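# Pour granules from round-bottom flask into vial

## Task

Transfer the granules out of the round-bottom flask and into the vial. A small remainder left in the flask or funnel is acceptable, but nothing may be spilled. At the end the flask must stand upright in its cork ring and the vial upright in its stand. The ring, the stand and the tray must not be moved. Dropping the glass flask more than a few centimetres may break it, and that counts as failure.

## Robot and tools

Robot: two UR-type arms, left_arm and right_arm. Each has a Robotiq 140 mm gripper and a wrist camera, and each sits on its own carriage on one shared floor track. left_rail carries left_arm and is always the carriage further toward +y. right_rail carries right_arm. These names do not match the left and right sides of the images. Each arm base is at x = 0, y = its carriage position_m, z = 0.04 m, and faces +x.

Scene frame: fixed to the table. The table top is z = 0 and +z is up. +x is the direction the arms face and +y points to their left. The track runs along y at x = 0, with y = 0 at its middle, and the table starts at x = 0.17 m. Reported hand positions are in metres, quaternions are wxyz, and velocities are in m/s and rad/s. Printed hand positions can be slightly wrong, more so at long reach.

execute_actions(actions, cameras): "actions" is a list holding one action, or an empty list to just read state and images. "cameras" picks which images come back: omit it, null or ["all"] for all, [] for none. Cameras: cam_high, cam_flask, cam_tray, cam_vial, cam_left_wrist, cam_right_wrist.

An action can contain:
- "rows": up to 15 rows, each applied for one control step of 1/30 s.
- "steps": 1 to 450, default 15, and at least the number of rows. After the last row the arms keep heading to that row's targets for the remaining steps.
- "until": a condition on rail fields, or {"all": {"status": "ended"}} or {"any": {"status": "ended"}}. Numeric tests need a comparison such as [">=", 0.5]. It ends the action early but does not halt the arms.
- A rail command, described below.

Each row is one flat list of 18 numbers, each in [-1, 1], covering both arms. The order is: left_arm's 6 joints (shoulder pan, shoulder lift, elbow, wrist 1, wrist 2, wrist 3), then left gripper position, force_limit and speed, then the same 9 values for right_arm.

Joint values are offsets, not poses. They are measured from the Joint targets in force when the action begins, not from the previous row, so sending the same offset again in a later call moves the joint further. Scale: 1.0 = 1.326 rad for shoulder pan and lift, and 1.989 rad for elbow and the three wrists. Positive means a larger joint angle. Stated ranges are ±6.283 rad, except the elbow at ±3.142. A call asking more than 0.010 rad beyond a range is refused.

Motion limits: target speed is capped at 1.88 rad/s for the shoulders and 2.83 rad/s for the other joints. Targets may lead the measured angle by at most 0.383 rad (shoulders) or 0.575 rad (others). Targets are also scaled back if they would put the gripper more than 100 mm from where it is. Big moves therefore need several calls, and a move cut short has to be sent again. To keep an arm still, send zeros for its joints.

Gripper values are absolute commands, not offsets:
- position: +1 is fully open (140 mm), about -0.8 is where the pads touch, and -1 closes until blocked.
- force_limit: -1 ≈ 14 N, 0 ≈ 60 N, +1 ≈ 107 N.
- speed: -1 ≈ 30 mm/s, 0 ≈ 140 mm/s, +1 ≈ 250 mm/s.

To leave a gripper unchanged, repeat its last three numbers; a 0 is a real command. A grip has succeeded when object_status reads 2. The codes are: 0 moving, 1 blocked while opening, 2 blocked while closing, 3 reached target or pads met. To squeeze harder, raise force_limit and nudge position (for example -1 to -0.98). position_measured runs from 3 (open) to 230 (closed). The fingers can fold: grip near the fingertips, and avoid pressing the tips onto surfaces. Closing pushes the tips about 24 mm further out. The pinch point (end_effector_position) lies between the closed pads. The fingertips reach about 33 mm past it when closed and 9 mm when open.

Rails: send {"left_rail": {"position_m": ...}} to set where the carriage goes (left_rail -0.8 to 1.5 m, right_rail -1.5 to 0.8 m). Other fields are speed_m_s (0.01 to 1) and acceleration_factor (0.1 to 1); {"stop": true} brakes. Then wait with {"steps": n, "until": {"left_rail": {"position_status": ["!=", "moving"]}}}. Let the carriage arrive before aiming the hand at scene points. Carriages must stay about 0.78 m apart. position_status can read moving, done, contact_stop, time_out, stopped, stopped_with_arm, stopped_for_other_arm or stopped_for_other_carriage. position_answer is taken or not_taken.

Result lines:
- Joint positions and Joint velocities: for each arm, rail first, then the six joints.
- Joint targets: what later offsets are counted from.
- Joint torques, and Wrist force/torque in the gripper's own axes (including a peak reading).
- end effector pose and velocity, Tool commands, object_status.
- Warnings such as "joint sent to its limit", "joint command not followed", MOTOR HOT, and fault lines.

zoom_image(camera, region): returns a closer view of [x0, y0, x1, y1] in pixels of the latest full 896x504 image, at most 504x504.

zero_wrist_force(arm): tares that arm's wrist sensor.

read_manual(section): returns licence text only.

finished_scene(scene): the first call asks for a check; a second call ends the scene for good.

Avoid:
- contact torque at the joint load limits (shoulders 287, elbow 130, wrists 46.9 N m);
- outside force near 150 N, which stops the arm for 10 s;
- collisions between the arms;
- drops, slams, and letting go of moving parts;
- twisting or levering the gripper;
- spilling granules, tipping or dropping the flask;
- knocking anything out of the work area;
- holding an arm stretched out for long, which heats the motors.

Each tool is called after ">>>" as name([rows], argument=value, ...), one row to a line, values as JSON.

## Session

>>> execute_actions(actions=[])

Scene clock: 0.00 s.
left_arm: end_effector_position=(+0.6290, +1.1759, +0.1760) position_measured=3 object_status=3 end_effector_quat_wxyz=(+0.000, +0.000, +1.000, +0.000) end_effector_velocity=(+0.000, +0.001, +0.000) end_effector_angular_velocity=(+0.001, -0.001, +0.001) | right_arm: end_effector_position=(+0.6290, -1.2021, +0.1760) position_measured=3 object_status=3 end_effector_quat_wxyz=(+0.000, +0.000, +1.000, +0.000) end_effector_velocity=(-0.001, +0.001, -0.001) end_effector_angular_velocity=(+0.000, +0.002, +0.001)
Joint positions: left_arm=[1.176 -0.281 -1.556 2.144 -2.158 -1.571 -0.281] | right_arm=[-1.202 -0.281 -1.556 2.144 -2.158 -1.571 -0.281]
Joint velocities: left_arm=[0 0.001 0 0 -0.001 0.001 0] | right_arm=[0 0.001 0.001 0 0.001 0 0]
Joint torques (N m): no reading
Wrist force (N): no reading
Wrist torque (N m): no reading
Wrist force, peak (N): no reading
Joint targets: left_arm=[1.176 -0.281 -1.556 2.144 -2.158 -1.571 -0.280] | right_arm=[-1.202 -0.280 -1.556 2.144 -2.158 -1.571 -0.280]
Tool commands: left_gripper/position=+1.0 left_gripper/force_limit=+1.0 left_gripper/speed=+1.0 right_gripper/position=+1.0 right_gripper/force_limit=+1.0 right_gripper/speed=+1.0
left_rail: position_m=1.176 position_status=done
right_rail: position_m=-1.202 position_status=done

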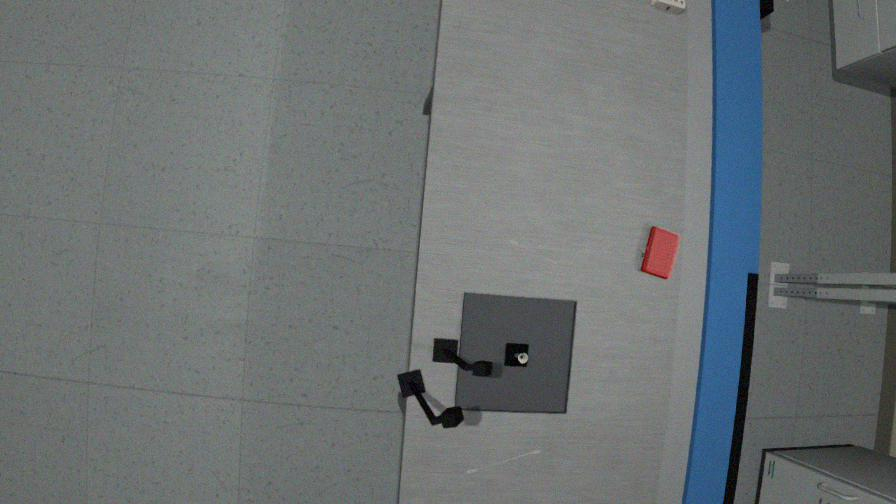

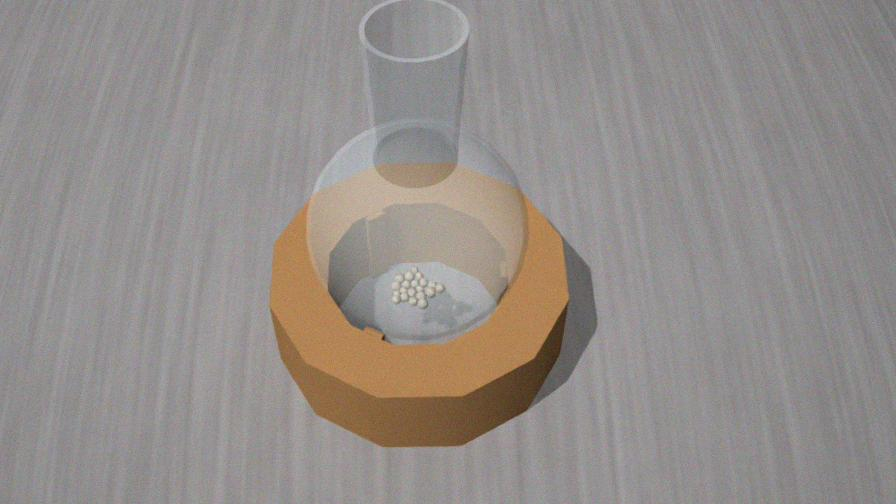

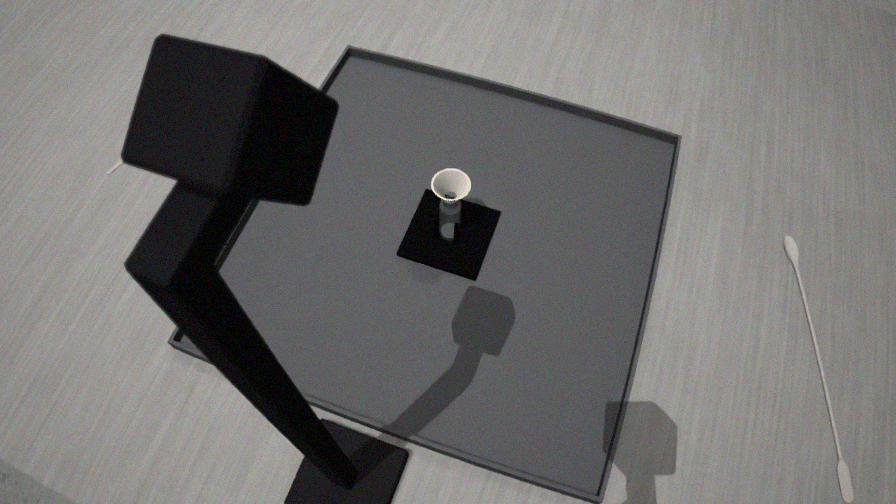

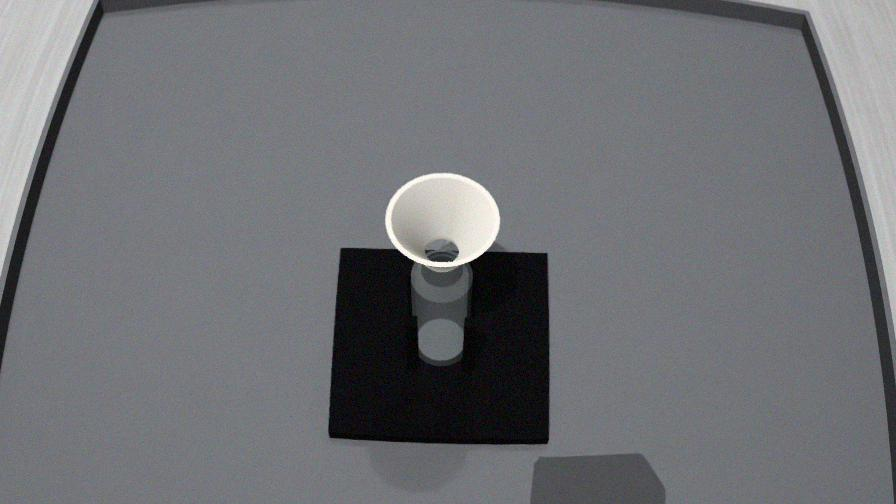

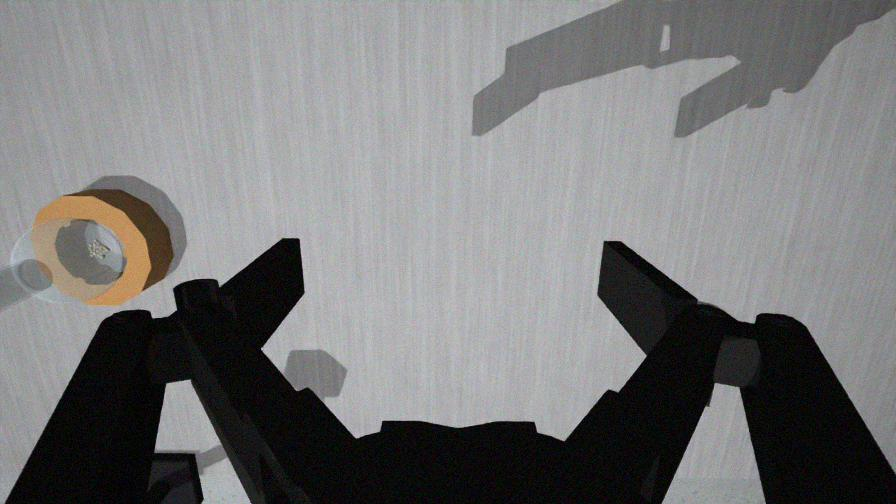

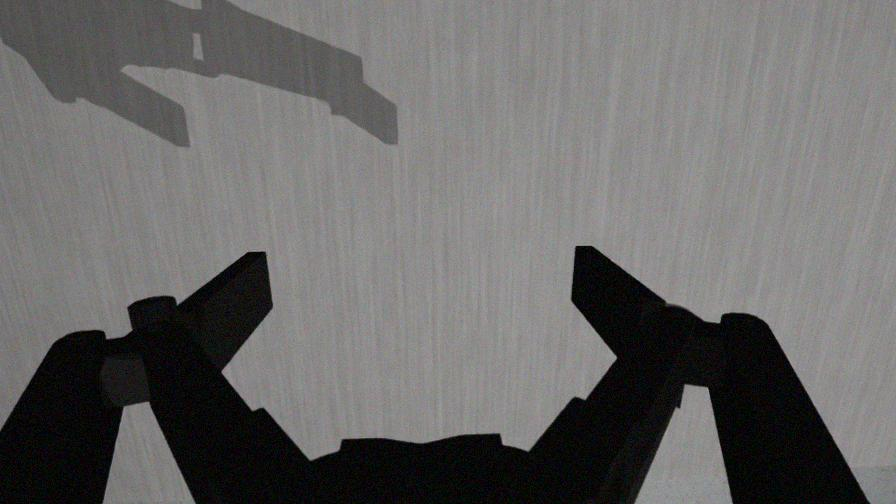

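>>> execute_actions([
  {"left_rail":{"position_m":0.815},"rows":[[0.00072,-0.00088,0.00018,0.00041,0,0.00038,0.0,-0.4,-0.8,0,0,0,0,0,0,1,1,1],[0.00515,-0.00626,0.00125,0.00292,0,0.00271,0.0,-0.4,-0.8,0,0,0,0,0,0,1,1,1],[0.01555,-0.01888,0.00377,0.00879,0,0.00817,0.0,-0.4,-0.8,0,0,0,0,0,0,1,1,1],[0.03273,-0.03975,0.00794,0.01851,0,0.0172,0.0,-0.4,-0.8,0,0,0,0,0,0,1,1,1],[0.05636,-0.06844,0.01367,0.03188,0,0.02962,0.0,-0.4,-0.8,0,0,0,0,0,0,1,1,1],[0.08522,-0.1035,0.02067,0.0482,0,0.04479,0.0,-0.4,-0.8,0,0,0,0,0,0,1,1,1],[0.11752,-0.14272,0.0285,0.06647,0,0.06177,0.0,-0.4,-0.8,0,0,0,0,0,0,1,1,1],[0.15097,-0.18335,0.03662,0.08539,0,0.07936,0.0,-0.4,-0.8,0,0,0,0,0,0,1,1,1],[0.18327,-0.22258,0.04445,0.10366,0,0.09633,0.0,-0.4,-0.8,0,0,0,0,0,0,1,1,1],[0.21213,-0.25763,0.05145,0.11999,0,0.1115,0.0,-0.4,-0.8,0,0,0,0,0,0,1,1,1],[0.23576,-0.28633,0.05718,0.13335,0,0.12392,0.0,-0.4,-0.8,0,0,0,0,0,0,1,1,1],[0.25294,-0.30719,0.06135,0.14307,0,0.13295,0.0,-0.4,-0.8,0,0,0,0,0,0,1,1,1],[0.26333,-0.31981,0.06387,0.14895,0,0.13842,0.0,-0.4,-0.8,0,0,0,0,0,0,1,1,1],[0.26776,-0.32519,0.06495,0.15145,0,0.14074,0.0,-0.4,-0.8,0,0,0,0,0,0,1,1,1],[0.268488,-0.326074,0.065121,0.151862,0,0.141126,0.0,-0.4,-0.8,0,0,0,0,0,0,1,1,1]],"steps":75,"until":{"left_rail":{"position_status":["!=","moving"]}}},
], cameras=["cam_left_wrist"])

Scene clock: 121.70 s.
left_arm: end_effector_position=(+0.4057, +1.0204, +0.2797) position_measured=129 object_status=0 end_effector_quat_wxyz=(+0.000, -0.038, +0.999, +0.000) end_effector_velocity=(+0.000, -0.001, +0.000) end_effector_angular_velocity=(+0.000, +0.000, +0.001) | right_arm: end_effector_position=(+0.6290, -1.2021, +0.1760) position_measured=3 object_status=3 end_effector_quat_wxyz=(+0.000, +0.000, +1.000, +0.000) end_effector_velocity=(+0.000, +0.000, +0.000) end_effector_angular_velocity=(+0.000, -0.001, +0.000)
Joint positions: left_arm=[0.815 0.075 -1.989 2.273 -1.856 -1.571 0] | right_arm=[-1.202 -0.281 -1.556 2.144 -2.158 -1.571 -0.28]
Joint velocities: left_arm=[-0.001 0 -0.001 0 0 0 -0.001] | right_arm=[0 0 0 0 -0.001 0 0]
Joint torques (N m): left_arm=[11.92 -25.76 -35.69 -2.82 0.15 2.91] | right_arm=[3.38 -45.65 -41.19 -4.66 0.26 0.47]
Wrist force (N): left_arm=[-1.1 -0.7 0.5] | right_arm=[0.3 -0.1 0.4]
Wrist torque (N m): left_arm=[-0.17 0.20 0.03] | right_arm=[-0.03 -0.07 0.00]
Wrist force, peak (N): left_arm=[-4.3 -4.7 3.0] | right_arm=[0.9 -0.2 0.3]
Joint targets: left_arm=[0.815 0.075 -1.989 2.273 -1.856 -1.571 0.000] | right_arm=[-1.202 -0.280 -1.556 2.144 -2.158 -1.571 -0.280]
left_rail: position_m=0.815 position_status=done
right_rail: position_m=-1.202 position_status=done
Images, in order (width x height): cam_left_wrist 896x504.

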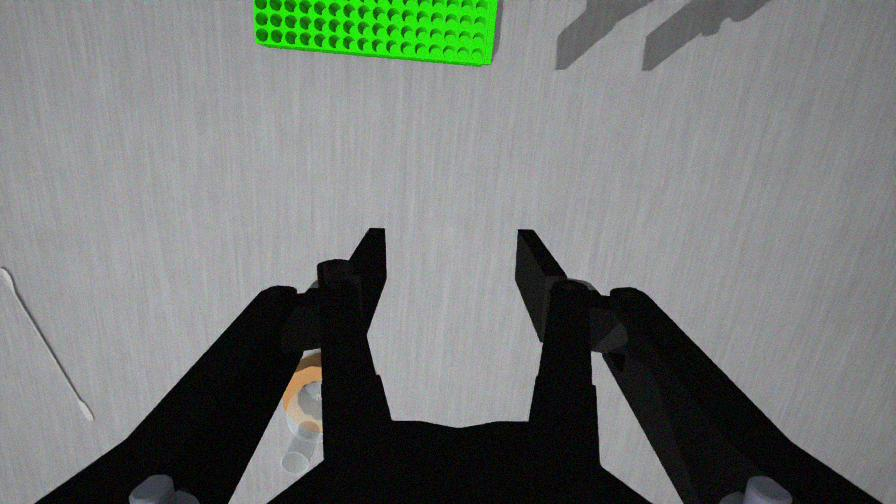

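>>> execute_actions(actions=[], cameras=["cam_left_wrist", "cam_flask"])

Scene clock: 341.70 s.
left_arm: end_effector_position=(+0.4057, +1.0203, +0.2797) position_measured=129 object_status=3 end_effector_quat_wxyz=(+0.000, -0.038, +0.999, +0.000) end_effector_velocity=(+0.000, +0.000, +0.000) end_effector_angular_velocity=(+0.000, +0.000, -0.001) | right_arm: end_effector_position=(+0.6290, -1.2021, +0.1760) position_measured=3 object_status=3 end_effector_quat_wxyz=(+0.000, +0.000, +1.000, +0.000) end_effector_velocity=(+0.000, +0.000, -0.001) end_effector_angular_velocity=(+0.001, +0.002, +0.000)
Joint positions: left_arm=[0.815 0.075 -1.989 2.273 -1.856 -1.571 0] | right_arm=[-1.202 -0.281 -1.556 2.144 -2.158 -1.571 -0.281]
Joint velocities: left_arm=[0 0 0 0 0 0 0] | right_arm=[0 0 0.002 0 0 0.001 0]
Joint torques (N m): left_arm=[10.72 -24.88 -41.22 -3.81 0.11 2.92] | right_arm=[3.48 -44.56 -41.06 -4.43 0.25 0.59]
Wrist force (N): left_arm=[-1.3 -0.3 0.5] | right_arm=[-0.1 -0.1 0.2]
Wrist torque (N m): left_arm=[-0.10 0.24 0.03] | right_arm=[-0.03 0.02 0.00]
Wrist force, peak (N): left_arm=[-1.4 -0.5 1.2] | right_arm=[0.6 0.3 0.4]
Joint targets: left_arm=[0.815 0.075 -1.989 2.273 -1.856 -1.571 0.000] | right_arm=[-1.202 -0.280 -1.556 2.144 -2.158 -1.571 -0.280]
Tool commands: left_gripper/position=+0.0 left_gripper/force_limit=-0.4 left_gripper/speed=-0.8 right_gripper/position=+1.0 right_gripper/force_limit=+1.0 right_gripper/speed=+1.0
left_rail: position_m=0.815 position_status=done
right_rail: position_m=-1.202 position_status=done
Images, in order (width x height): cam_flask 896x504, cam_left_wrist 896x504.

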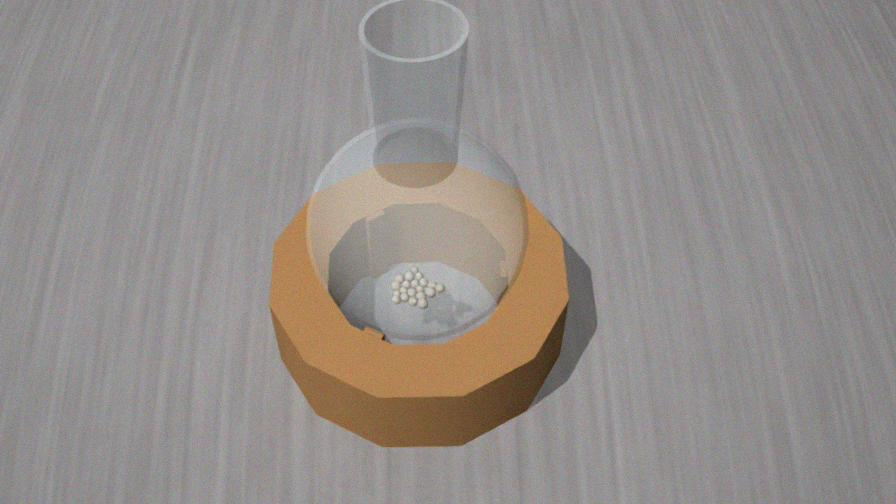

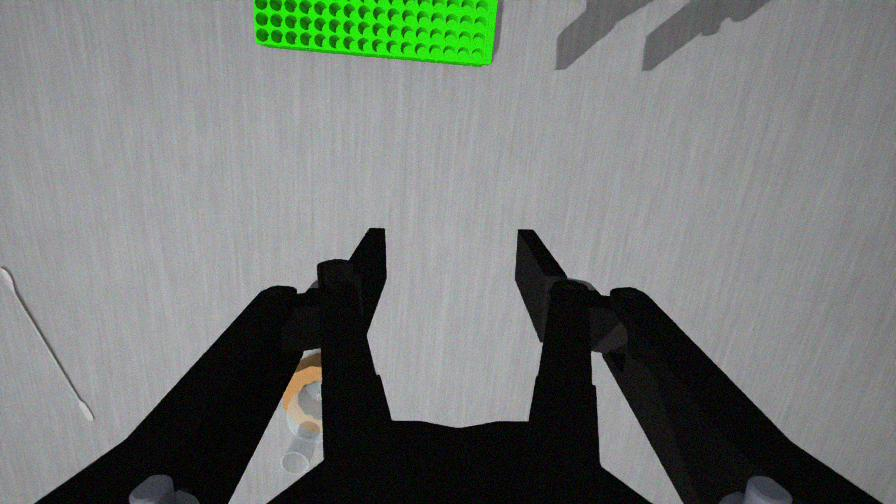

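>>> zoom_image(camera="cam_left_wrist", region=[380, 0, 510, 73])

Scaled by 3.877 from the camera's 896x504 image, which has a finer 1280x720 frame.

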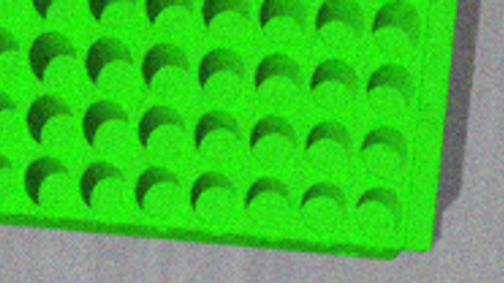

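>>> execute_actions([
  {"rows": [[0,0.005,0.0019,0.0106,0.02,0,0,-0.4,-0.8,0,0,0,0,0,0,1,1,1],[0,0.0199,0.0076,0.0424,0.08,0,0,-0.4,-0.8,0,0,0,0,0,0,1,1,1],[0,0.0497,0.0189,0.1059,0.2,0,0,-0.4,-0.8,0,0,0,0,0,0,1,1,1],[0,0.0919,0.035,0.1959,0.37,0,0,-0.4,-0.8,0,0,0,0,0,0,1,1,1],[0,0.1416,0.054,0.3018,0.57,0,0,-0.4,-0.8,0,0,0,0,0,0,1,1,1],[0,0.1913,0.0729,0.4077,0.77,0,0,-0.4,-0.8,0,0,0,0,0,0,1,1,1],[0,0.2311,0.0881,0.4924,0.93,0,0,-0.4,-0.8,0,0,0,0,0,0,1,1,1],[0,0.24845,0.09469,0.52942,1.0,0,0,-0.4,-0.8,0,0,0,0,0,0,1,1,1]], "steps": 45},
], cameras=[])

Scene clock: 435.67 s.
left_arm: end_effector_position=(+0.4434, +1.3354, +0.3004) position_measured=129 object_status=3 end_effector_quat_wxyz=(-0.407, +0.577, +0.408, +0.578) end_effector_velocity=(+0.000, +0.000, +0.000) end_effector_angular_velocity=(-0.001, +0.000, -0.002) | right_arm: end_effector_position=(+0.6290, -1.2021, +0.1760) position_measured=3 object_status=3 end_effector_quat_wxyz=(+0.000, +0.000, +1.000, +0.000) end_effector_velocity=(+0.000, -0.001, +0.000) end_effector_angular_velocity=(-0.002, -0.001, +0.000)
Joint positions: left_arm=[0.815 0.075 -1.659 2.462 -0.804 0.417 0] | right_arm=[-1.202 -0.281 -1.556 2.144 -2.158 -1.571 -0.281]
Joint velocities: left_arm=[0 0 0 0 0.001 0.002 -0.002] | right_arm=[0 0 -0.001 0.001 -0.001 -0.001 0]
Joint torques (N m): left_arm=[9.47 -12.02 -21.37 0.57 2.68 2.72] | right_arm=[4.46 -46.17 -41.5 -3.96 0.52 0.55]
Wrist force (N): left_arm=[-1.4 -0.8 1.9] | right_arm=[0.2 -0.5 0.3]
Wrist torque (N m): left_arm=[0.06 0.20 -0.07] | right_arm=[-0.11 -0.04 0.01]
Wrist force, peak (N): left_arm=[-3.2 -3.5 -5.9] | right_arm=[0.7 0.1 0.6]
Joint targets: left_arm=[0.815 0.075 -1.659 2.462 -0.803 0.418 0.000] | right_arm=[-1.202 -0.280 -1.556 2.144 -2.158 -1.571 -0.280]
left_rail: position_m=0.815 position_status=done
right_rail: position_m=-1.202 position_status=done
No camera images: "cameras" was empty.

>>> execute_actions([
  {"rows": [[0,0.0026,0.0006,-0.0023,0.0159,0,0,-0.4,-0.8,0,0,0,0,0,0,1,1,1],[0,0.0104,0.0024,-0.0093,0.0634,0,0,-0.4,-0.8,0,0,0,0,0,0,1,1,1],[0,0.0259,0.006,-0.0233,0.1586,0,0,-0.4,-0.8,0,0,0,0,0,0,1,1,1],[0,0.0479,0.0112,-0.0431,0.2934,0,0,-0.4,-0.8,0,0,0,0,0,0,1,1,1],[0,0.0738,0.0172,-0.0665,0.452,0,0,-0.4,-0.8,0,0,0,0,0,0,1,1,1],[0,0.0998,0.0233,-0.0898,0.6106,0,0,-0.4,-0.8,0,0,0,0,0,0,1,1,1],[0,0.1205,0.0281,-0.1084,0.7374,0,0,-0.4,-0.8,0,0,0,0,0,0,1,1,1],[0,0.12956,0.03022,-0.11659,0.79295,0,0,-0.4,-0.8,0,0,0,0,0,0,1,1,1]], "steps": 40},
], cameras=["cam_left_wrist"])

Scene clock: 449.00 s.
left_arm: end_effector_position=(+0.6493, +0.8984, +0.2206) position_measured=129 object_status=3 end_effector_quat_wxyz=(+0.122, +0.696, -0.123, +0.697) end_effector_velocity=(+0.000, -0.001, +0.000) end_effector_angular_velocity=(+0.001, -0.001, -0.003) | right_arm: end_effector_position=(+0.6290, -1.2021, +0.1760) position_measured=3 object_status=3 end_effector_quat_wxyz=(+0.000, +0.000, +1.000, +0.000) end_effector_velocity=(+0.000, +0.000, +0.000) end_effector_angular_velocity=(+0.001, -0.001, +0.000)
Joint positions: left_arm=[0.815 0.075 -1.488 2.522 -1.035 1.994 0] | right_arm=[-1.202 -0.281 -1.556 2.144 -2.158 -1.571 -0.281]
Joint velocities: left_arm=[0 0 0 0 0 0.003 0.001] | right_arm=[0 -0.001 0 0 0 0.001 -0.001]
Joint torques (N m): left_arm=[3.64 -21.99 -14.9 -4.52 3.55 2.7] | right_arm=[0.99 -42.45 -41.24 -4.57 0.79 0.53]
Wrist force (N): left_arm=[-2.0 -1.0 1.3] | right_arm=[0.4 0.0 0.3]
Wrist torque (N m): left_arm=[0.01 0.32 -0.04] | right_arm=[0.01 -0.09 0.00]
Wrist force, peak (N): left_arm=[1.1 -5.4 1.5] | right_arm=[0.0 0.5 0.5]
Joint targets: left_arm=[0.815 0.075 -1.488 2.522 -1.035 1.995 0.000] | right_arm=[-1.202 -0.280 -1.556 2.144 -2.158 -1.571 -0.280]
left_rail: position_m=0.815 position_status=done
right_rail: position_m=-1.202 position_status=done
Images, in order (width x height): cam_left_wrist 896x504.

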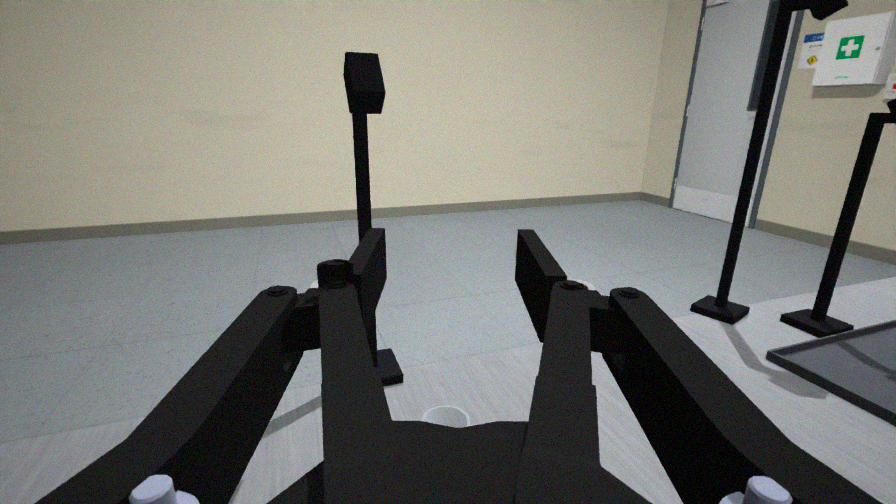

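>>> zoom_image(camera="cam_left_wrist", region=[400, 390, 490, 440])

Scaled by 5.600 from the camera's 896x504 image, which has a finer 1280x720 frame.

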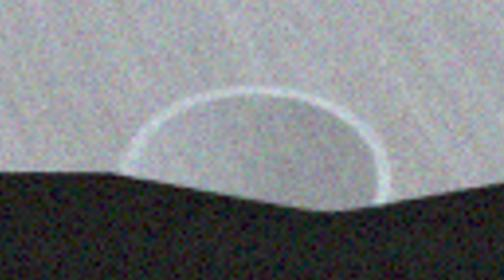

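>>> execute_actions([
  {"rows": [[0.0003,0.003,0.0003,-0.0023,0.0002,0,0,-0.4,-0.8,0,0,0,0,0,0,1,1,1],[0.0011,0.0119,0.0011,-0.009,0.0007,0,0,-0.4,-0.8,0,0,0,0,0,0,1,1,1],[0.0026,0.0297,0.0029,-0.0225,0.0018,0,0,-0.4,-0.8,0,0,0,0,0,0,1,1,1],[0.0042,0.0475,0.0046,-0.036,0.0028,0,0,-0.4,-0.8,0,0,0,0,0,0,1,1,1],[0.005,0.0563,0.0054,-0.0428,0.0033,0,0,-0.4,-0.8,0,0,0,0,0,0,1,1,1],[0.005296,0.059315,0.005716,-0.045027,0.003523,0,0,-0.4,-0.8,0,0,0,0,0,0,1,1,1]], "steps": 15},
], cameras=["cam_left_wrist"])

>>> zoom_image(camera="cam_left_wrist", region=[400, 355, 490, 425])

Scene clock: 505.30 s.
left_arm: end_effector_position=(+0.6503, +0.9007, +0.1904) position_measured=129 object_status=3 end_effector_quat_wxyz=(+0.122, +0.696, -0.123, +0.697) end_effector_velocity=(+0.000, +0.001, -0.001) end_effector_angular_velocity=(+0.001, -0.001, +0.002) | right_arm: end_effector_position=(+0.6290, -1.2021, +0.1760) position_measured=3 object_status=3 end_effector_quat_wxyz=(+0.000, +0.000, +1.000, +0.000) end_effector_velocity=(+0.000, +0.001, +0.000) end_effector_angular_velocity=(+0.000, +0.001, +0.002)
Joint positions: left_arm=[0.815 0.082 -1.409 2.533 -1.124 2.002 0] | right_arm=[-1.202 -0.281 -1.556 2.144 -2.158 -1.571 -0.281]
Joint velocities: left_arm=[0 0 0.003 0 -0.004 -0.001 0.001] | right_arm=[0 0.002 0 0 0.001 0 0]
Joint torques (N m): left_arm=[11.91 -26.4 -10.47 -4.69 2.94 2.77] | right_arm=[-0.33 -42.9 -41.66 -4.16 0.31 0.65]
Wrist force (N): left_arm=[-1.6 -1.2 0.9] | right_arm=[0.3 0.2 0.1]
Wrist torque (N m): left_arm=[-0.04 0.25 -0.05] | right_arm=[0.05 -0.06 0.00]
Wrist force, peak (N): left_arm=[-2.9 -1.2 1.3] | right_arm=[0.7 0.3 0.5]
Joint targets: left_arm=[0.815 0.082 -1.409 2.533 -1.125 2.002 0.000] | right_arm=[-1.202 -0.280 -1.556 2.144 -2.158 -1.571 -0.280]
left_rail: position_m=0.815 position_status=done
right_rail: position_m=-1.202 position_status=done
Images, in order (width x height): cam_left_wrist 896x504.

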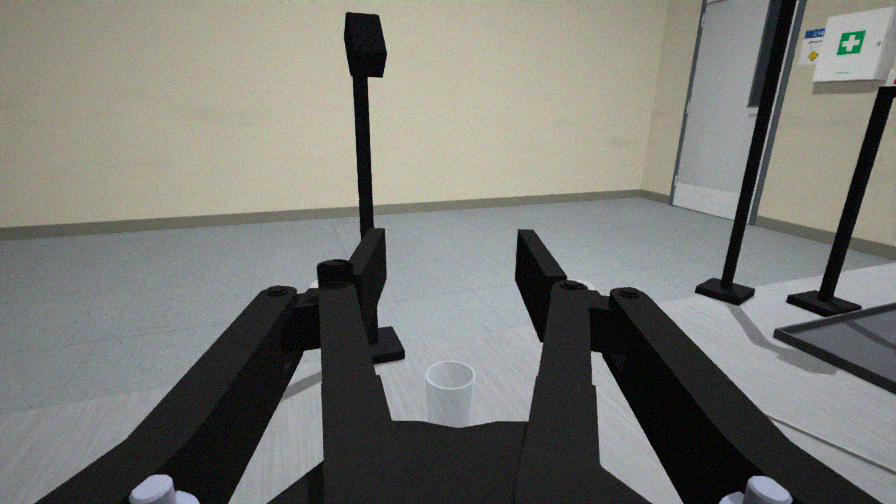

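Scaled by 5.600 from the camera's 896x504 image, which has a finer 1280x720 frame.

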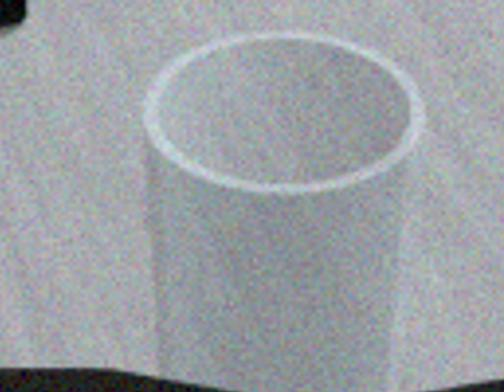

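>>> execute_actions([
  {"rows": [[0,0.0005,0,-0.0004,0,0,0,-0.4,-0.8,0,0,0,0,0,0,1,1,1],[0,0.0035,0.0002,-0.0025,0,0,0,-0.4,-0.8,0,0,0,0,0,0,1,1,1],[0,0.0105,0.0006,-0.0076,0,0,0,-0.4,-0.8,0,0,0,0,0,0,1,1,1],[0.0001,0.0222,0.0013,-0.0161,0.0001,0,0,-0.4,-0.8,0,0,0,0,0,0,1,1,1],[0.0002,0.0382,0.0023,-0.0277,0.0001,0,0,-0.4,-0.8,0,0,0,0,0,0,1,1,1],[0.0003,0.0578,0.0034,-0.0419,0.0002,0,0,-0.4,-0.8,0,0,0,0,0,0,1,1,1],[0.0004,0.0797,0.0047,-0.0577,0.0002,0,0,-0.4,-0.8,0,0,0,0,0,0,1,1,1],[0.0005,0.1023,0.006,-0.0742,0.0003,0,0,-0.4,-0.8,0,0,0,0,0,0,1,1,1],[0.0006,0.1242,0.0073,-0.09,0.0004,0,0,-0.4,-0.8,0,0,0,0,0,0,1,1,1],[0.0006,0.1438,0.0085,-0.1042,0.0004,0,0,-0.4,-0.8,0,0,0,0,0,0,1,1,1],[0.0007,0.1598,0.0094,-0.1158,0.0005,0,0,-0.4,-0.8,0,0,0,0,0,0,1,1,1],[0.0008,0.1714,0.0101,-0.1243,0.0005,0,0,-0.4,-0.8,0,0,0,0,0,0,1,1,1],[0.0008,0.1785,0.0105,-0.1294,0.0005,0,0,-0.4,-0.8,0,0,0,0,0,0,1,1,1],[0.0008,0.1815,0.0107,-0.1315,0.0005,0,0,-0.4,-0.8,0,0,0,0,0,0,1,1,1],[0.000815,0.18198,0.010738,-0.131904,0.000543,0,0,-0.4,-0.8,0,0,0,0,0,0,1,1,1]], "steps": 22},
], cameras=["cam_left_wrist"])

>>> zoom_image(camera="cam_left_wrist", region=[406, 180, 496, 250])

Scene clock: 547.93 s.
left_arm: end_effector_position=(+0.6494, +0.9010, +0.1028) position_measured=129 object_status=3 end_effector_quat_wxyz=(+0.122, +0.696, -0.123, +0.697) end_effector_velocity=(-0.001, +0.000, -0.002) end_effector_angular_velocity=(-0.001, +0.003, +0.001) | right_arm: end_effector_position=(+0.6290, -1.2021, +0.1760) position_measured=3 object_status=3 end_effector_quat_wxyz=(+0.000, +0.000, +1.000, +0.000) end_effector_velocity=(+0.000, +0.000, +0.000) end_effector_angular_velocity=(-0.001, +0.001, +0.001)
Joint positions: left_arm=[0.815 0.084 -1.168 2.554 -1.387 2.003 0] | right_arm=[-1.202 -0.281 -1.556 2.144 -2.158 -1.571 -0.281]
Joint velocities: left_arm=[0 0 0.003 0.002 -0.002 -0.001 -0.001] | right_arm=[0 0.001 0 0 0 -0.001 0]
Joint torques (N m): left_arm=[12.35 -31.84 -0.04 -4.74 2.88 2.54] | right_arm=[1.47 -47.34 -41.35 -4.46 0.39 0.71]
Wrist force (N): left_arm=[-1.8 -1.3 0.9] | right_arm=[0.3 0.1 0.2]
Wrist torque (N m): left_arm=[-0.10 0.26 -0.04] | right_arm=[0.03 -0.05 0.00]
Wrist force, peak (N): left_arm=[-3.7 -0.6 1.7] | right_arm=[-0.3 0.1 0.7]
Joint targets: left_arm=[0.815 0.084 -1.168 2.554 -1.387 2.003 0.000] | right_arm=[-1.202 -0.280 -1.556 2.144 -2.158 -1.571 -0.280]
left_rail: position_m=0.815 position_status=done
right_rail: position_m=-1.202 position_status=done
Images, in order (width x height): cam_left_wrist 896x504.

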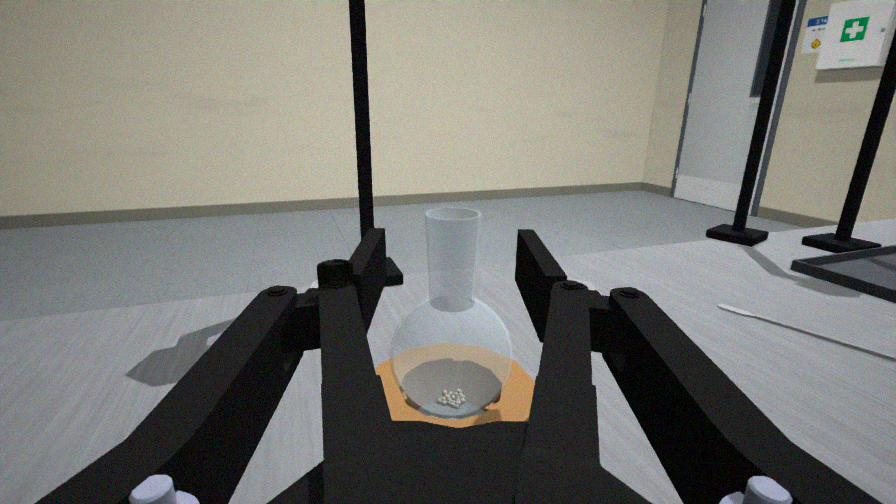

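Scaled by 5.600 from the camera's 896x504 image, which has a finer 1280x720 frame.

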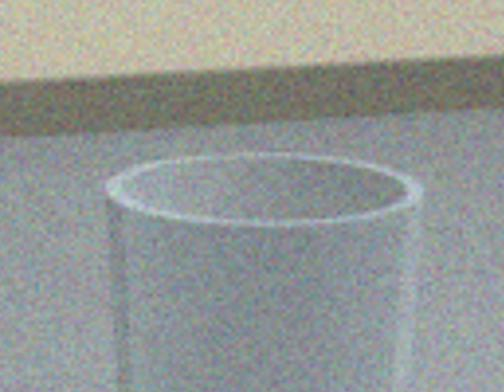

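>>> execute_actions([
  {"rows": [[0,0,0,0,0,0,-1,-0.4,-0.8,0,0,0,0,0,0,1,1,1]], "steps": 45},
], cameras=["cam_left_wrist"])

>>> zoom_image(camera="cam_left_wrist", region=[381, 180, 531, 420])

Scene clock: 561.93 s.
left_arm: end_effector_position=(+0.6494, +0.9010, +0.1026) position_measured=197 object_status=2 end_effector_quat_wxyz=(+0.123, +0.696, -0.123, +0.697) end_effector_velocity=(+0.000, +0.000, +0.000) end_effector_angular_velocity=(+0.000, +0.000, +0.000) | right_arm: end_effector_position=(+0.6290, -1.2021, +0.1760) position_measured=3 object_status=3 end_effector_quat_wxyz=(+0.000, +0.000, +1.000, +0.000) end_effector_velocity=(+0.000, +0.000, -0.001) end_effector_angular_velocity=(+0.000, +0.002, +0.000)
Joint positions: left_arm=[0.815 0.084 -1.168 2.554 -1.387 2.003 0] | right_arm=[-1.202 -0.281 -1.556 2.144 -2.158 -1.571 -0.281]
Joint velocities: left_arm=[0 0 0 0.001 0 0 0] | right_arm=[0 0 0.001 0 0 -0.001 0]
Joint torques (N m): left_arm=[8.82 -34.89 -13.06 -3.09 2.25 2.68] | right_arm=[1.48 -46.78 -41.42 -3.86 0.81 1.12]
Wrist force (N): left_arm=[-2.0 -0.6 0.8] | right_arm=[0.3 0.2 0.4]
Wrist torque (N m): left_arm=[0.00 0.29 -0.04] | right_arm=[0.05 -0.07 0.00]
Wrist force, peak (N): left_arm=[-2.1 -1.4 1.4] | right_arm=[0.2 0.1 0.8]
Joint targets: left_arm=[0.815 0.084 -1.168 2.554 -1.387 2.003 0.000] | right_arm=[-1.202 -0.280 -1.556 2.144 -2.158 -1.571 -0.280]
left_rail: position_m=0.815 position_status=done
right_rail: position_m=-1.202 position_status=done
Images, in order (width x height): cam_left_wrist 896x504.

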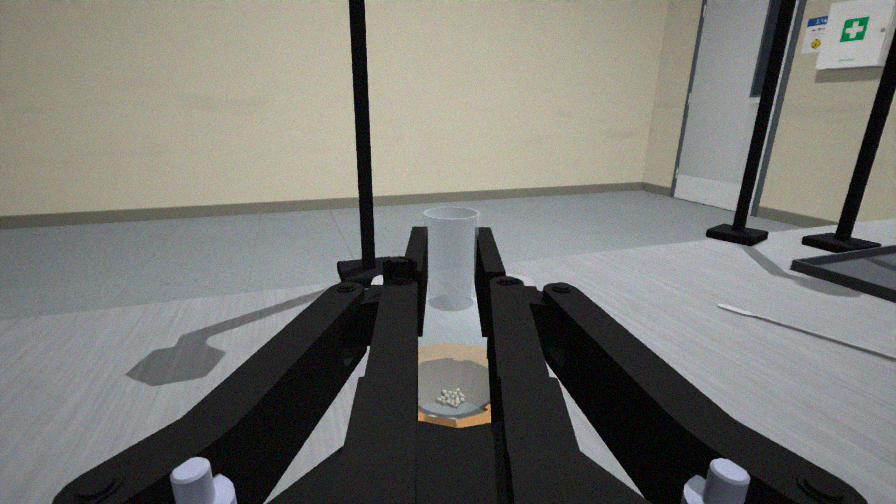

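Scaled by 2.100 from the camera's 896x504 image, which has a finer 1280x720 frame.

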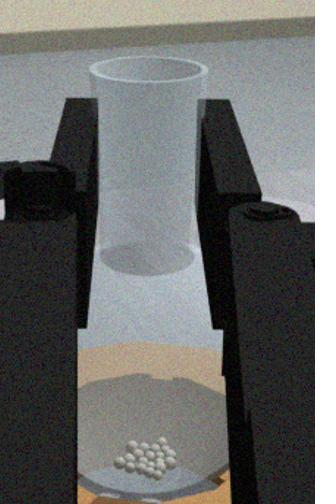

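>>> zoom_image(camera="cam_left_wrist", region=[406, 180, 496, 250])

Scaled by 5.600 from the camera's 896x504 image, which has a finer 1280x720 frame.

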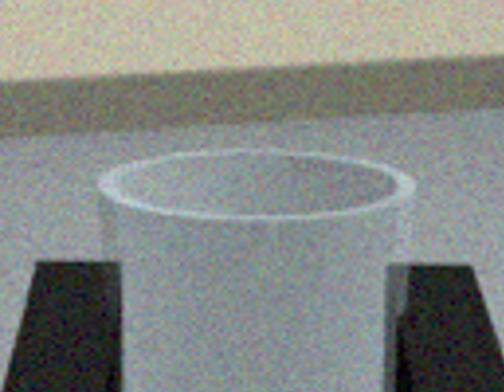

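>>> execute_actions([
  {"rows": [[0,-0.0006,0,0.0004,0,0,-1,-0.4,-0.8,0,0,0,0,0,0,1,1,1],[0,-0.0041,0,0.0028,0,0,-1,-0.4,-0.8,0,0,0,0,0,0,1,1,1],[0,-0.0124,-0.0001,0.0084,0,0,-1,-0.4,-0.8,0,0,0,0,0,0,1,1,1],[0,-0.0261,-0.0002,0.0176,0,0,-1,-0.4,-0.8,0,0,0,0,0,0,1,1,1],[0,-0.0447,-0.0006,0.0304,0,0,-1,-0.4,-0.8,0,0,0,0,0,0,1,1,1],[0,-0.0671,-0.0014,0.0461,0,0,-1,-0.4,-0.8,0,0,0,0,0,0,1,1,1],[0,-0.0917,-0.0025,0.0637,0,0,-1,-0.4,-0.8,0,0,0,0,0,0,1,1,1],[0,-0.1169,-0.0041,0.082,0,0,-1,-0.4,-0.8,0,0,0,0,0,0,1,1,1],[0,-0.1408,-0.006,0.0998,0,0,-1,-0.4,-0.8,0,0,0,0,0,0,1,1,1],[0,-0.1618,-0.0079,0.1158,0,0,-1,-0.4,-0.8,0,0,0,0,0,0,1,1,1],[0,-0.1787,-0.0097,0.1289,0,0,-1,-0.4,-0.8,0,0,0,0,0,0,1,1,1],[0,-0.1909,-0.0111,0.1384,0,0,-1,-0.4,-0.8,0,0,0,0,0,0,1,1,1],[0,-0.1983,-0.012,0.1442,0,0,-1,-0.4,-0.8,0,0,0,0,0,0,1,1,1],[0,-0.2014,-0.0125,0.1467,0,0,-1,-0.4,-0.8,0,0,0,0,0,0,1,1,1],[0,-0.201872,-0.012505,0.147087,0,0,-1,-0.4,-0.8,0,0,0,0,0,0,1,1,1]], "steps": 22},
], cameras=["cam_flask"])

Scene clock: 660.37 s.
left_arm: end_effector_position=(+0.6494, +0.9010, +0.2000) position_measured=197 object_status=2 end_effector_quat_wxyz=(+0.123, +0.696, -0.123, +0.697) end_effector_velocity=(+0.000, +0.000, +0.001) end_effector_angular_velocity=(+0.000, +0.000, +0.001) | right_arm: end_effector_position=(+0.6290, -1.2021, +0.1760) position_measured=3 object_status=3 end_effector_quat_wxyz=(+0.000, +0.000, +1.000, +0.000) end_effector_velocity=(+0.001, +0.000, +0.001) end_effector_angular_velocity=(-0.002, -0.002, +0.001)
Joint positions: left_arm=[0.815 0.084 -1.435 2.53 -1.095 2.003 0] | right_arm=[-1.202 -0.281 -1.556 2.144 -2.158 -1.571 -0.281]
Joint velocities: left_arm=[0 0 -0.003 0 0.003 0 0] | right_arm=[0 0.001 0 -0.001 -0.002 -0.001 -0.001]
Joint torques (N m): left_arm=[-5.33 -52.75 -33.88 -0.76 -0.56 2.43] | right_arm=[4.58 -44.9 -40.81 -3.89 0.18 1.52]
Wrist force (N): left_arm=[-2.2 -1.3 1.2] | right_arm=[0.3 0.0 0.1]
Wrist torque (N m): left_arm=[-0.06 0.25 -0.02] | right_arm=[0.01 -0.06 0.00]
Wrist force, peak (N): left_arm=[-4.9 -1.1 0.8] | right_arm=[0.7 0.3 0.6]
Joint targets: left_arm=[0.815 0.084 -1.435 2.530 -1.095 2.003 0.000] | right_arm=[-1.202 -0.280 -1.556 2.144 -2.158 -1.571 -0.280]
left_rail: position_m=0.815 position_status=done
right_rail: position_m=-1.202 position_status=done
Images, in order (width x height): cam_flask 896x504.

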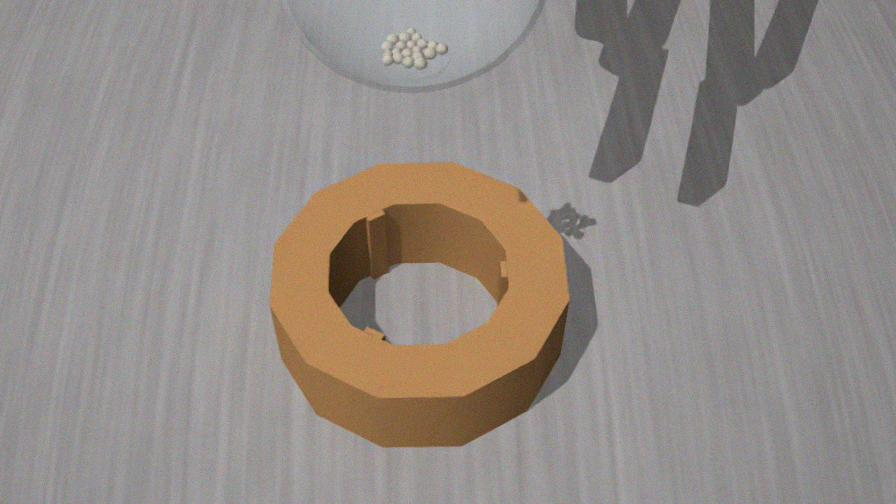

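>>> execute_actions([
  {"left_rail": {"position_m": 0.415}, "steps": 90, "until": {"any": {"status": "ended"}}},
], cameras=["cam_left_wrist", "cam_high"])

Scene clock: 674.73 s.
left_arm: end_effector_position=(+0.6494, +0.5012, +0.2002) position_measured=197 object_status=2 end_effector_quat_wxyz=(+0.123, +0.696, -0.123, +0.697) end_effector_velocity=(+0.000, -0.002, +0.000) end_effector_angular_velocity=(+0.001, -0.001, +0.000) | right_arm: end_effector_position=(+0.6290, -1.2021, +0.1760) position_measured=3 object_status=3 end_effector_quat_wxyz=(+0.000, +0.000, +1.000, +0.000) end_effector_velocity=(+0.000, +0.001, +0.001) end_effector_angular_velocity=(-0.001, -0.001, +0.001)
Joint positions: left_arm=[0.415 0.084 -1.435 2.53 -1.095 2.003 0] | right_arm=[-1.202 -0.281 -1.556 2.144 -2.158 -1.571 -0.281]
Joint velocities: left_arm=[-0.002 0 0 0 0 0 0.001] | right_arm=[0 0.001 -0.002 0 0 0 0]
Joint torques (N m): left_arm=[-6.06 -48.93 -19.17 -2.39 -1.18 2.46] | right_arm=[-0.2 -48.45 -40.54 -3.43 0.04 1.63]
Wrist force (N): left_arm=[-2.5 -1.2 0.9] | right_arm=[0.4 0.6 0.5]
Wrist torque (N m): left_arm=[-0.05 0.29 -0.02] | right_arm=[0.14 -0.09 0.00]
Wrist force, peak (N): left_arm=[-2.4 -2.7 0.2] | right_arm=[0.4 0.6 0.5]
Joint targets: left_arm=[0.415 0.084 -1.435 2.530 -1.095 2.003 0.000] | right_arm=[-1.202 -0.280 -1.556 2.144 -2.158 -1.571 -0.280]
Tool commands: left_gripper/position=-1.0 left_gripper/force_limit=-0.4 left_gripper/speed=-0.8 right_gripper/position=+1.0 right_gripper/force_limit=+1.0 right_gripper/speed=+1.0
left_rail: position_m=0.415 position_status=done
right_rail: position_m=-1.202 position_status=done
Images, in order (width x height): cam_high 896x504, cam_left_wrist 896x504.

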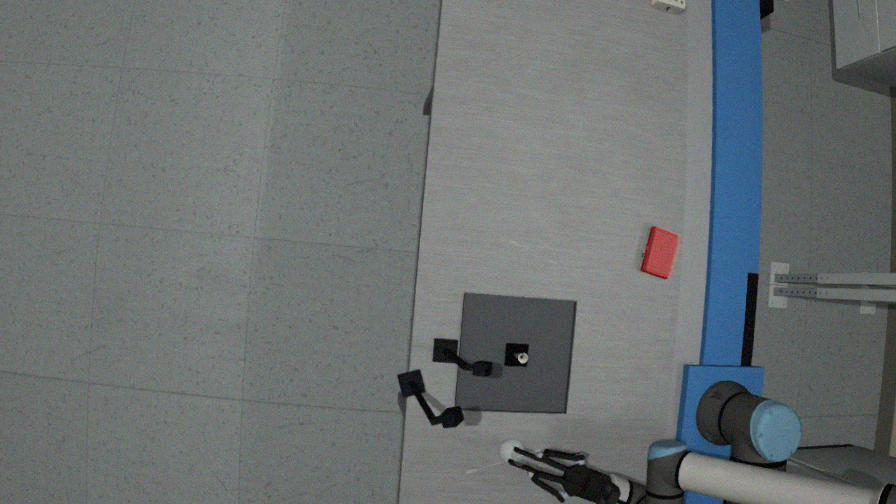

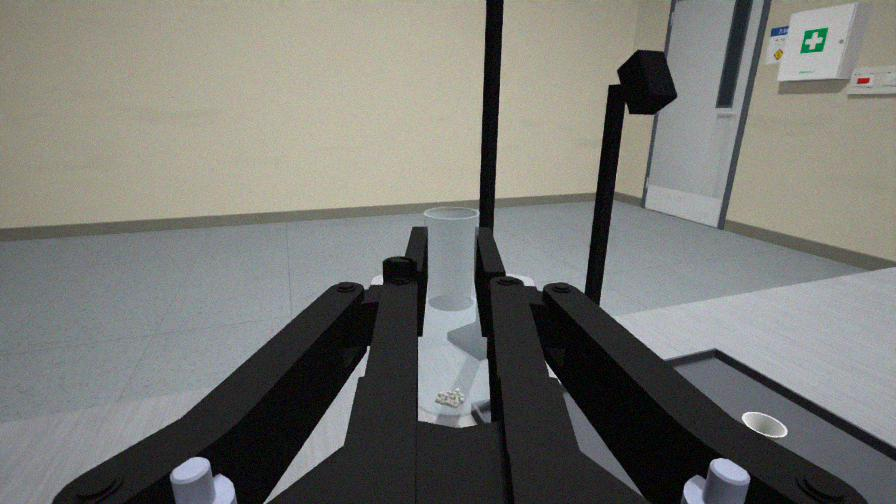

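>>> zoom_image(camera="cam_left_wrist", region=[725, 395, 805, 450])

>>> zoom_image(camera="cam_high", region=[480, 325, 560, 385])

Scaled by 6.300 from the camera's 896x504 image, which has a finer 1280x720 frame.

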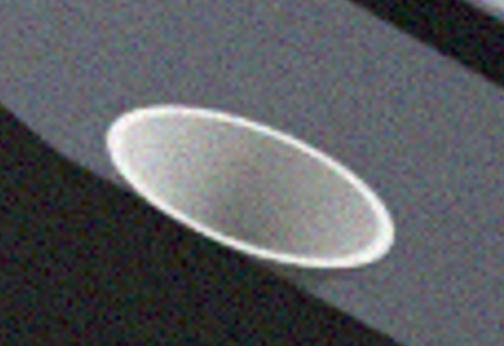

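Scaled by 6.300 from the camera's 896x504 image, which has a finer 1280x720 frame.

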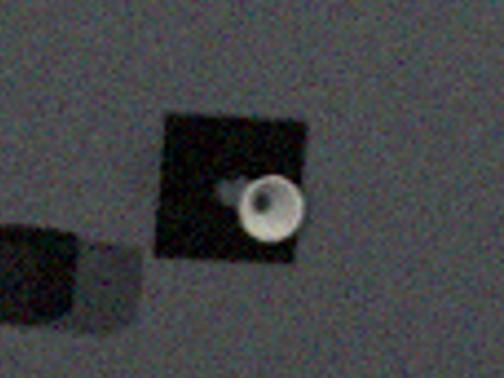

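>>> execute_actions([
  {"left_rail": {"position_m": 0.1824}, "rows": [[0,-0.0002,0,0.0003,0,-0.0028,-1,-0.4,-0.8,0,0,0,0,0,0,1,1,1],[0.0002,-0.0015,-0.0001,0.0024,0.0001,-0.0112,-1,-0.4,-0.8,0,0,0,0,0,0,1,1,1],[0.0005,-0.0045,-0.0003,0.0074,0.0003,-0.0251,-1,-0.4,-0.8,0,0,0,0,0,0,1,1,1],[0.001,-0.0094,-0.0007,0.0155,0.0007,-0.0447,-1,-0.4,-0.8,0,0,0,0,0,0,1,1,1],[0.0018,-0.0161,-0.0012,0.0267,0.0012,-0.0698,-1,-0.4,-0.8,0,0,0,0,0,0,1,1,1],[0.0027,-0.0244,-0.0018,0.0403,0.0018,-0.1006,-1,-0.4,-0.8,0,0,0,0,0,0,1,1,1],[0.0037,-0.0336,-0.0024,0.0556,0.0025,-0.1368,-1,-0.4,-0.8,0,0,0,0,0,0,1,1,1],[0.0048,-0.0432,-0.0031,0.0714,0.0032,-0.179,-1,-0.4,-0.8,0,0,0,0,0,0,1,1,1],[0.0058,-0.0525,-0.0038,0.0867,0.0039,-0.2262,-1,-0.4,-0.8,0,0,0,0,0,0,1,1,1],[0.0067,-0.0607,-0.0044,0.1003,0.0045,-0.2735,-1,-0.4,-0.8,0,0,0,0,0,0,1,1,1],[0.0075,-0.0675,-0.0048,0.1115,0.005,-0.3213,-1,-0.4,-0.8,0,0,0,0,0,0,1,1,1],[0.008,-0.0724,-0.0052,0.1196,0.0053,-0.3685,-1,-0.4,-0.8,0,0,0,0,0,0,1,1,1],[0.0084,-0.0754,-0.0054,0.1245,0.0055,-0.4163,-1,-0.4,-0.8,0,0,0,0,0,0,1,1,1],[0.0085,-0.0767,-0.0055,0.1266,0.0056,-0.4636,-1,-0.4,-0.8,0,0,0,0,0,0,1,1,1],[0.008519,-0.076873,-0.005519,0.126967,0.005648,-1.0,-1,-0.4,-0.8,0,0,0,0,0,0,1,1,1]], "steps": 42},
], cameras=["cam_left_wrist"])

Scene clock: 791.10 s.
left_arm: end_effector_position=(+0.6209, +0.2697, +0.1966) position_measured=197 object_status=2 end_effector_quat_wxyz=(+0.616, +0.496, +0.563, +0.240) end_effector_velocity=(+0.000, +0.000, -0.001) end_effector_angular_velocity=(-0.003, +0.002, +0.000) | right_arm: end_effector_position=(+0.6290, -1.2021, +0.1760) position_measured=3 object_status=3 end_effector_quat_wxyz=(+0.000, +0.000, +1.000, +0.000) end_effector_velocity=(+0.000, +0.001, +0.000) end_effector_angular_velocity=(+0.002, -0.001, +0.000)
Joint positions: left_arm=[0.182 0.095 -1.537 2.519 -0.842 2.014 -1.988] | right_arm=[-1.202 -0.281 -1.556 2.144 -2.158 -1.571 -0.281]
Joint velocities: left_arm=[0 0 0 0.001 0 0 -0.004] | right_arm=[0 0.001 0 0 0 0.002 0.001]
Joint torques (N m): left_arm=[9.23 -45.78 -34.4 -0.65 3.21 -2.11] | right_arm=[1.06 -42.2 -41.45 -3.44 -0.26 1.56]
Wrist force (N): left_arm=[0.0 -0.1 0.2] | right_arm=[0.3 0.0 0.3]
Wrist torque (N m): left_arm=[0.17 -0.03 -0.08] | right_arm=[0.00 -0.06 0.01]
Wrist force, peak (N): left_arm=[-2.2 -3.2 0.3] | right_arm=[0.7 0.4 0.4]
Joint targets: left_arm=[0.182 0.095 -1.537 2.519 -0.842 2.014 -1.989] | right_arm=[-1.202 -0.280 -1.556 2.144 -2.158 -1.571 -0.280]
left_rail: position_m=0.182 position_status=done
right_rail: position_m=-1.202 position_status=done
Images, in order (width x height): cam_left_wrist 896x504.

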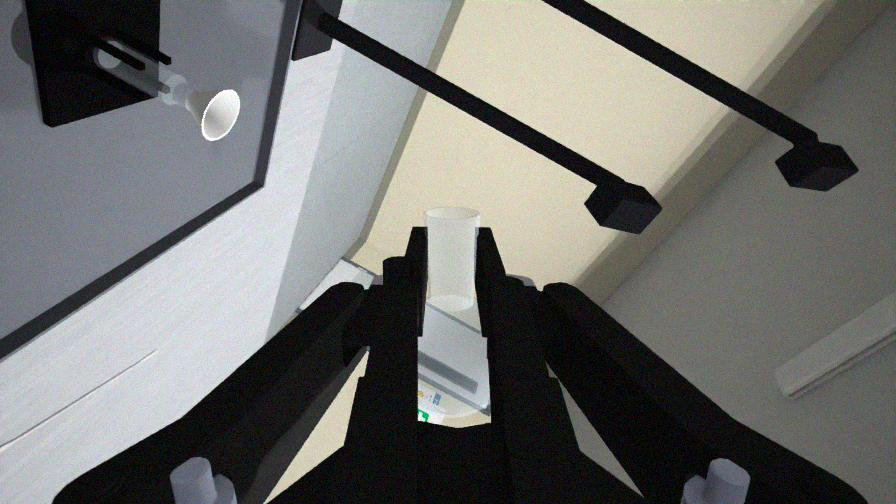

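>>> zoom_image(camera="cam_left_wrist", region=[165, 70, 265, 150])

Scaled by 5.040 from the camera's 896x504 image, which has a finer 1280x720 frame.

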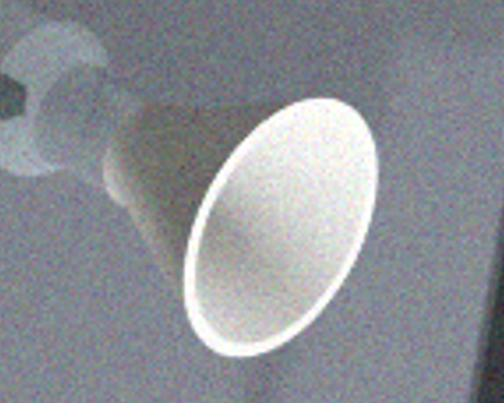

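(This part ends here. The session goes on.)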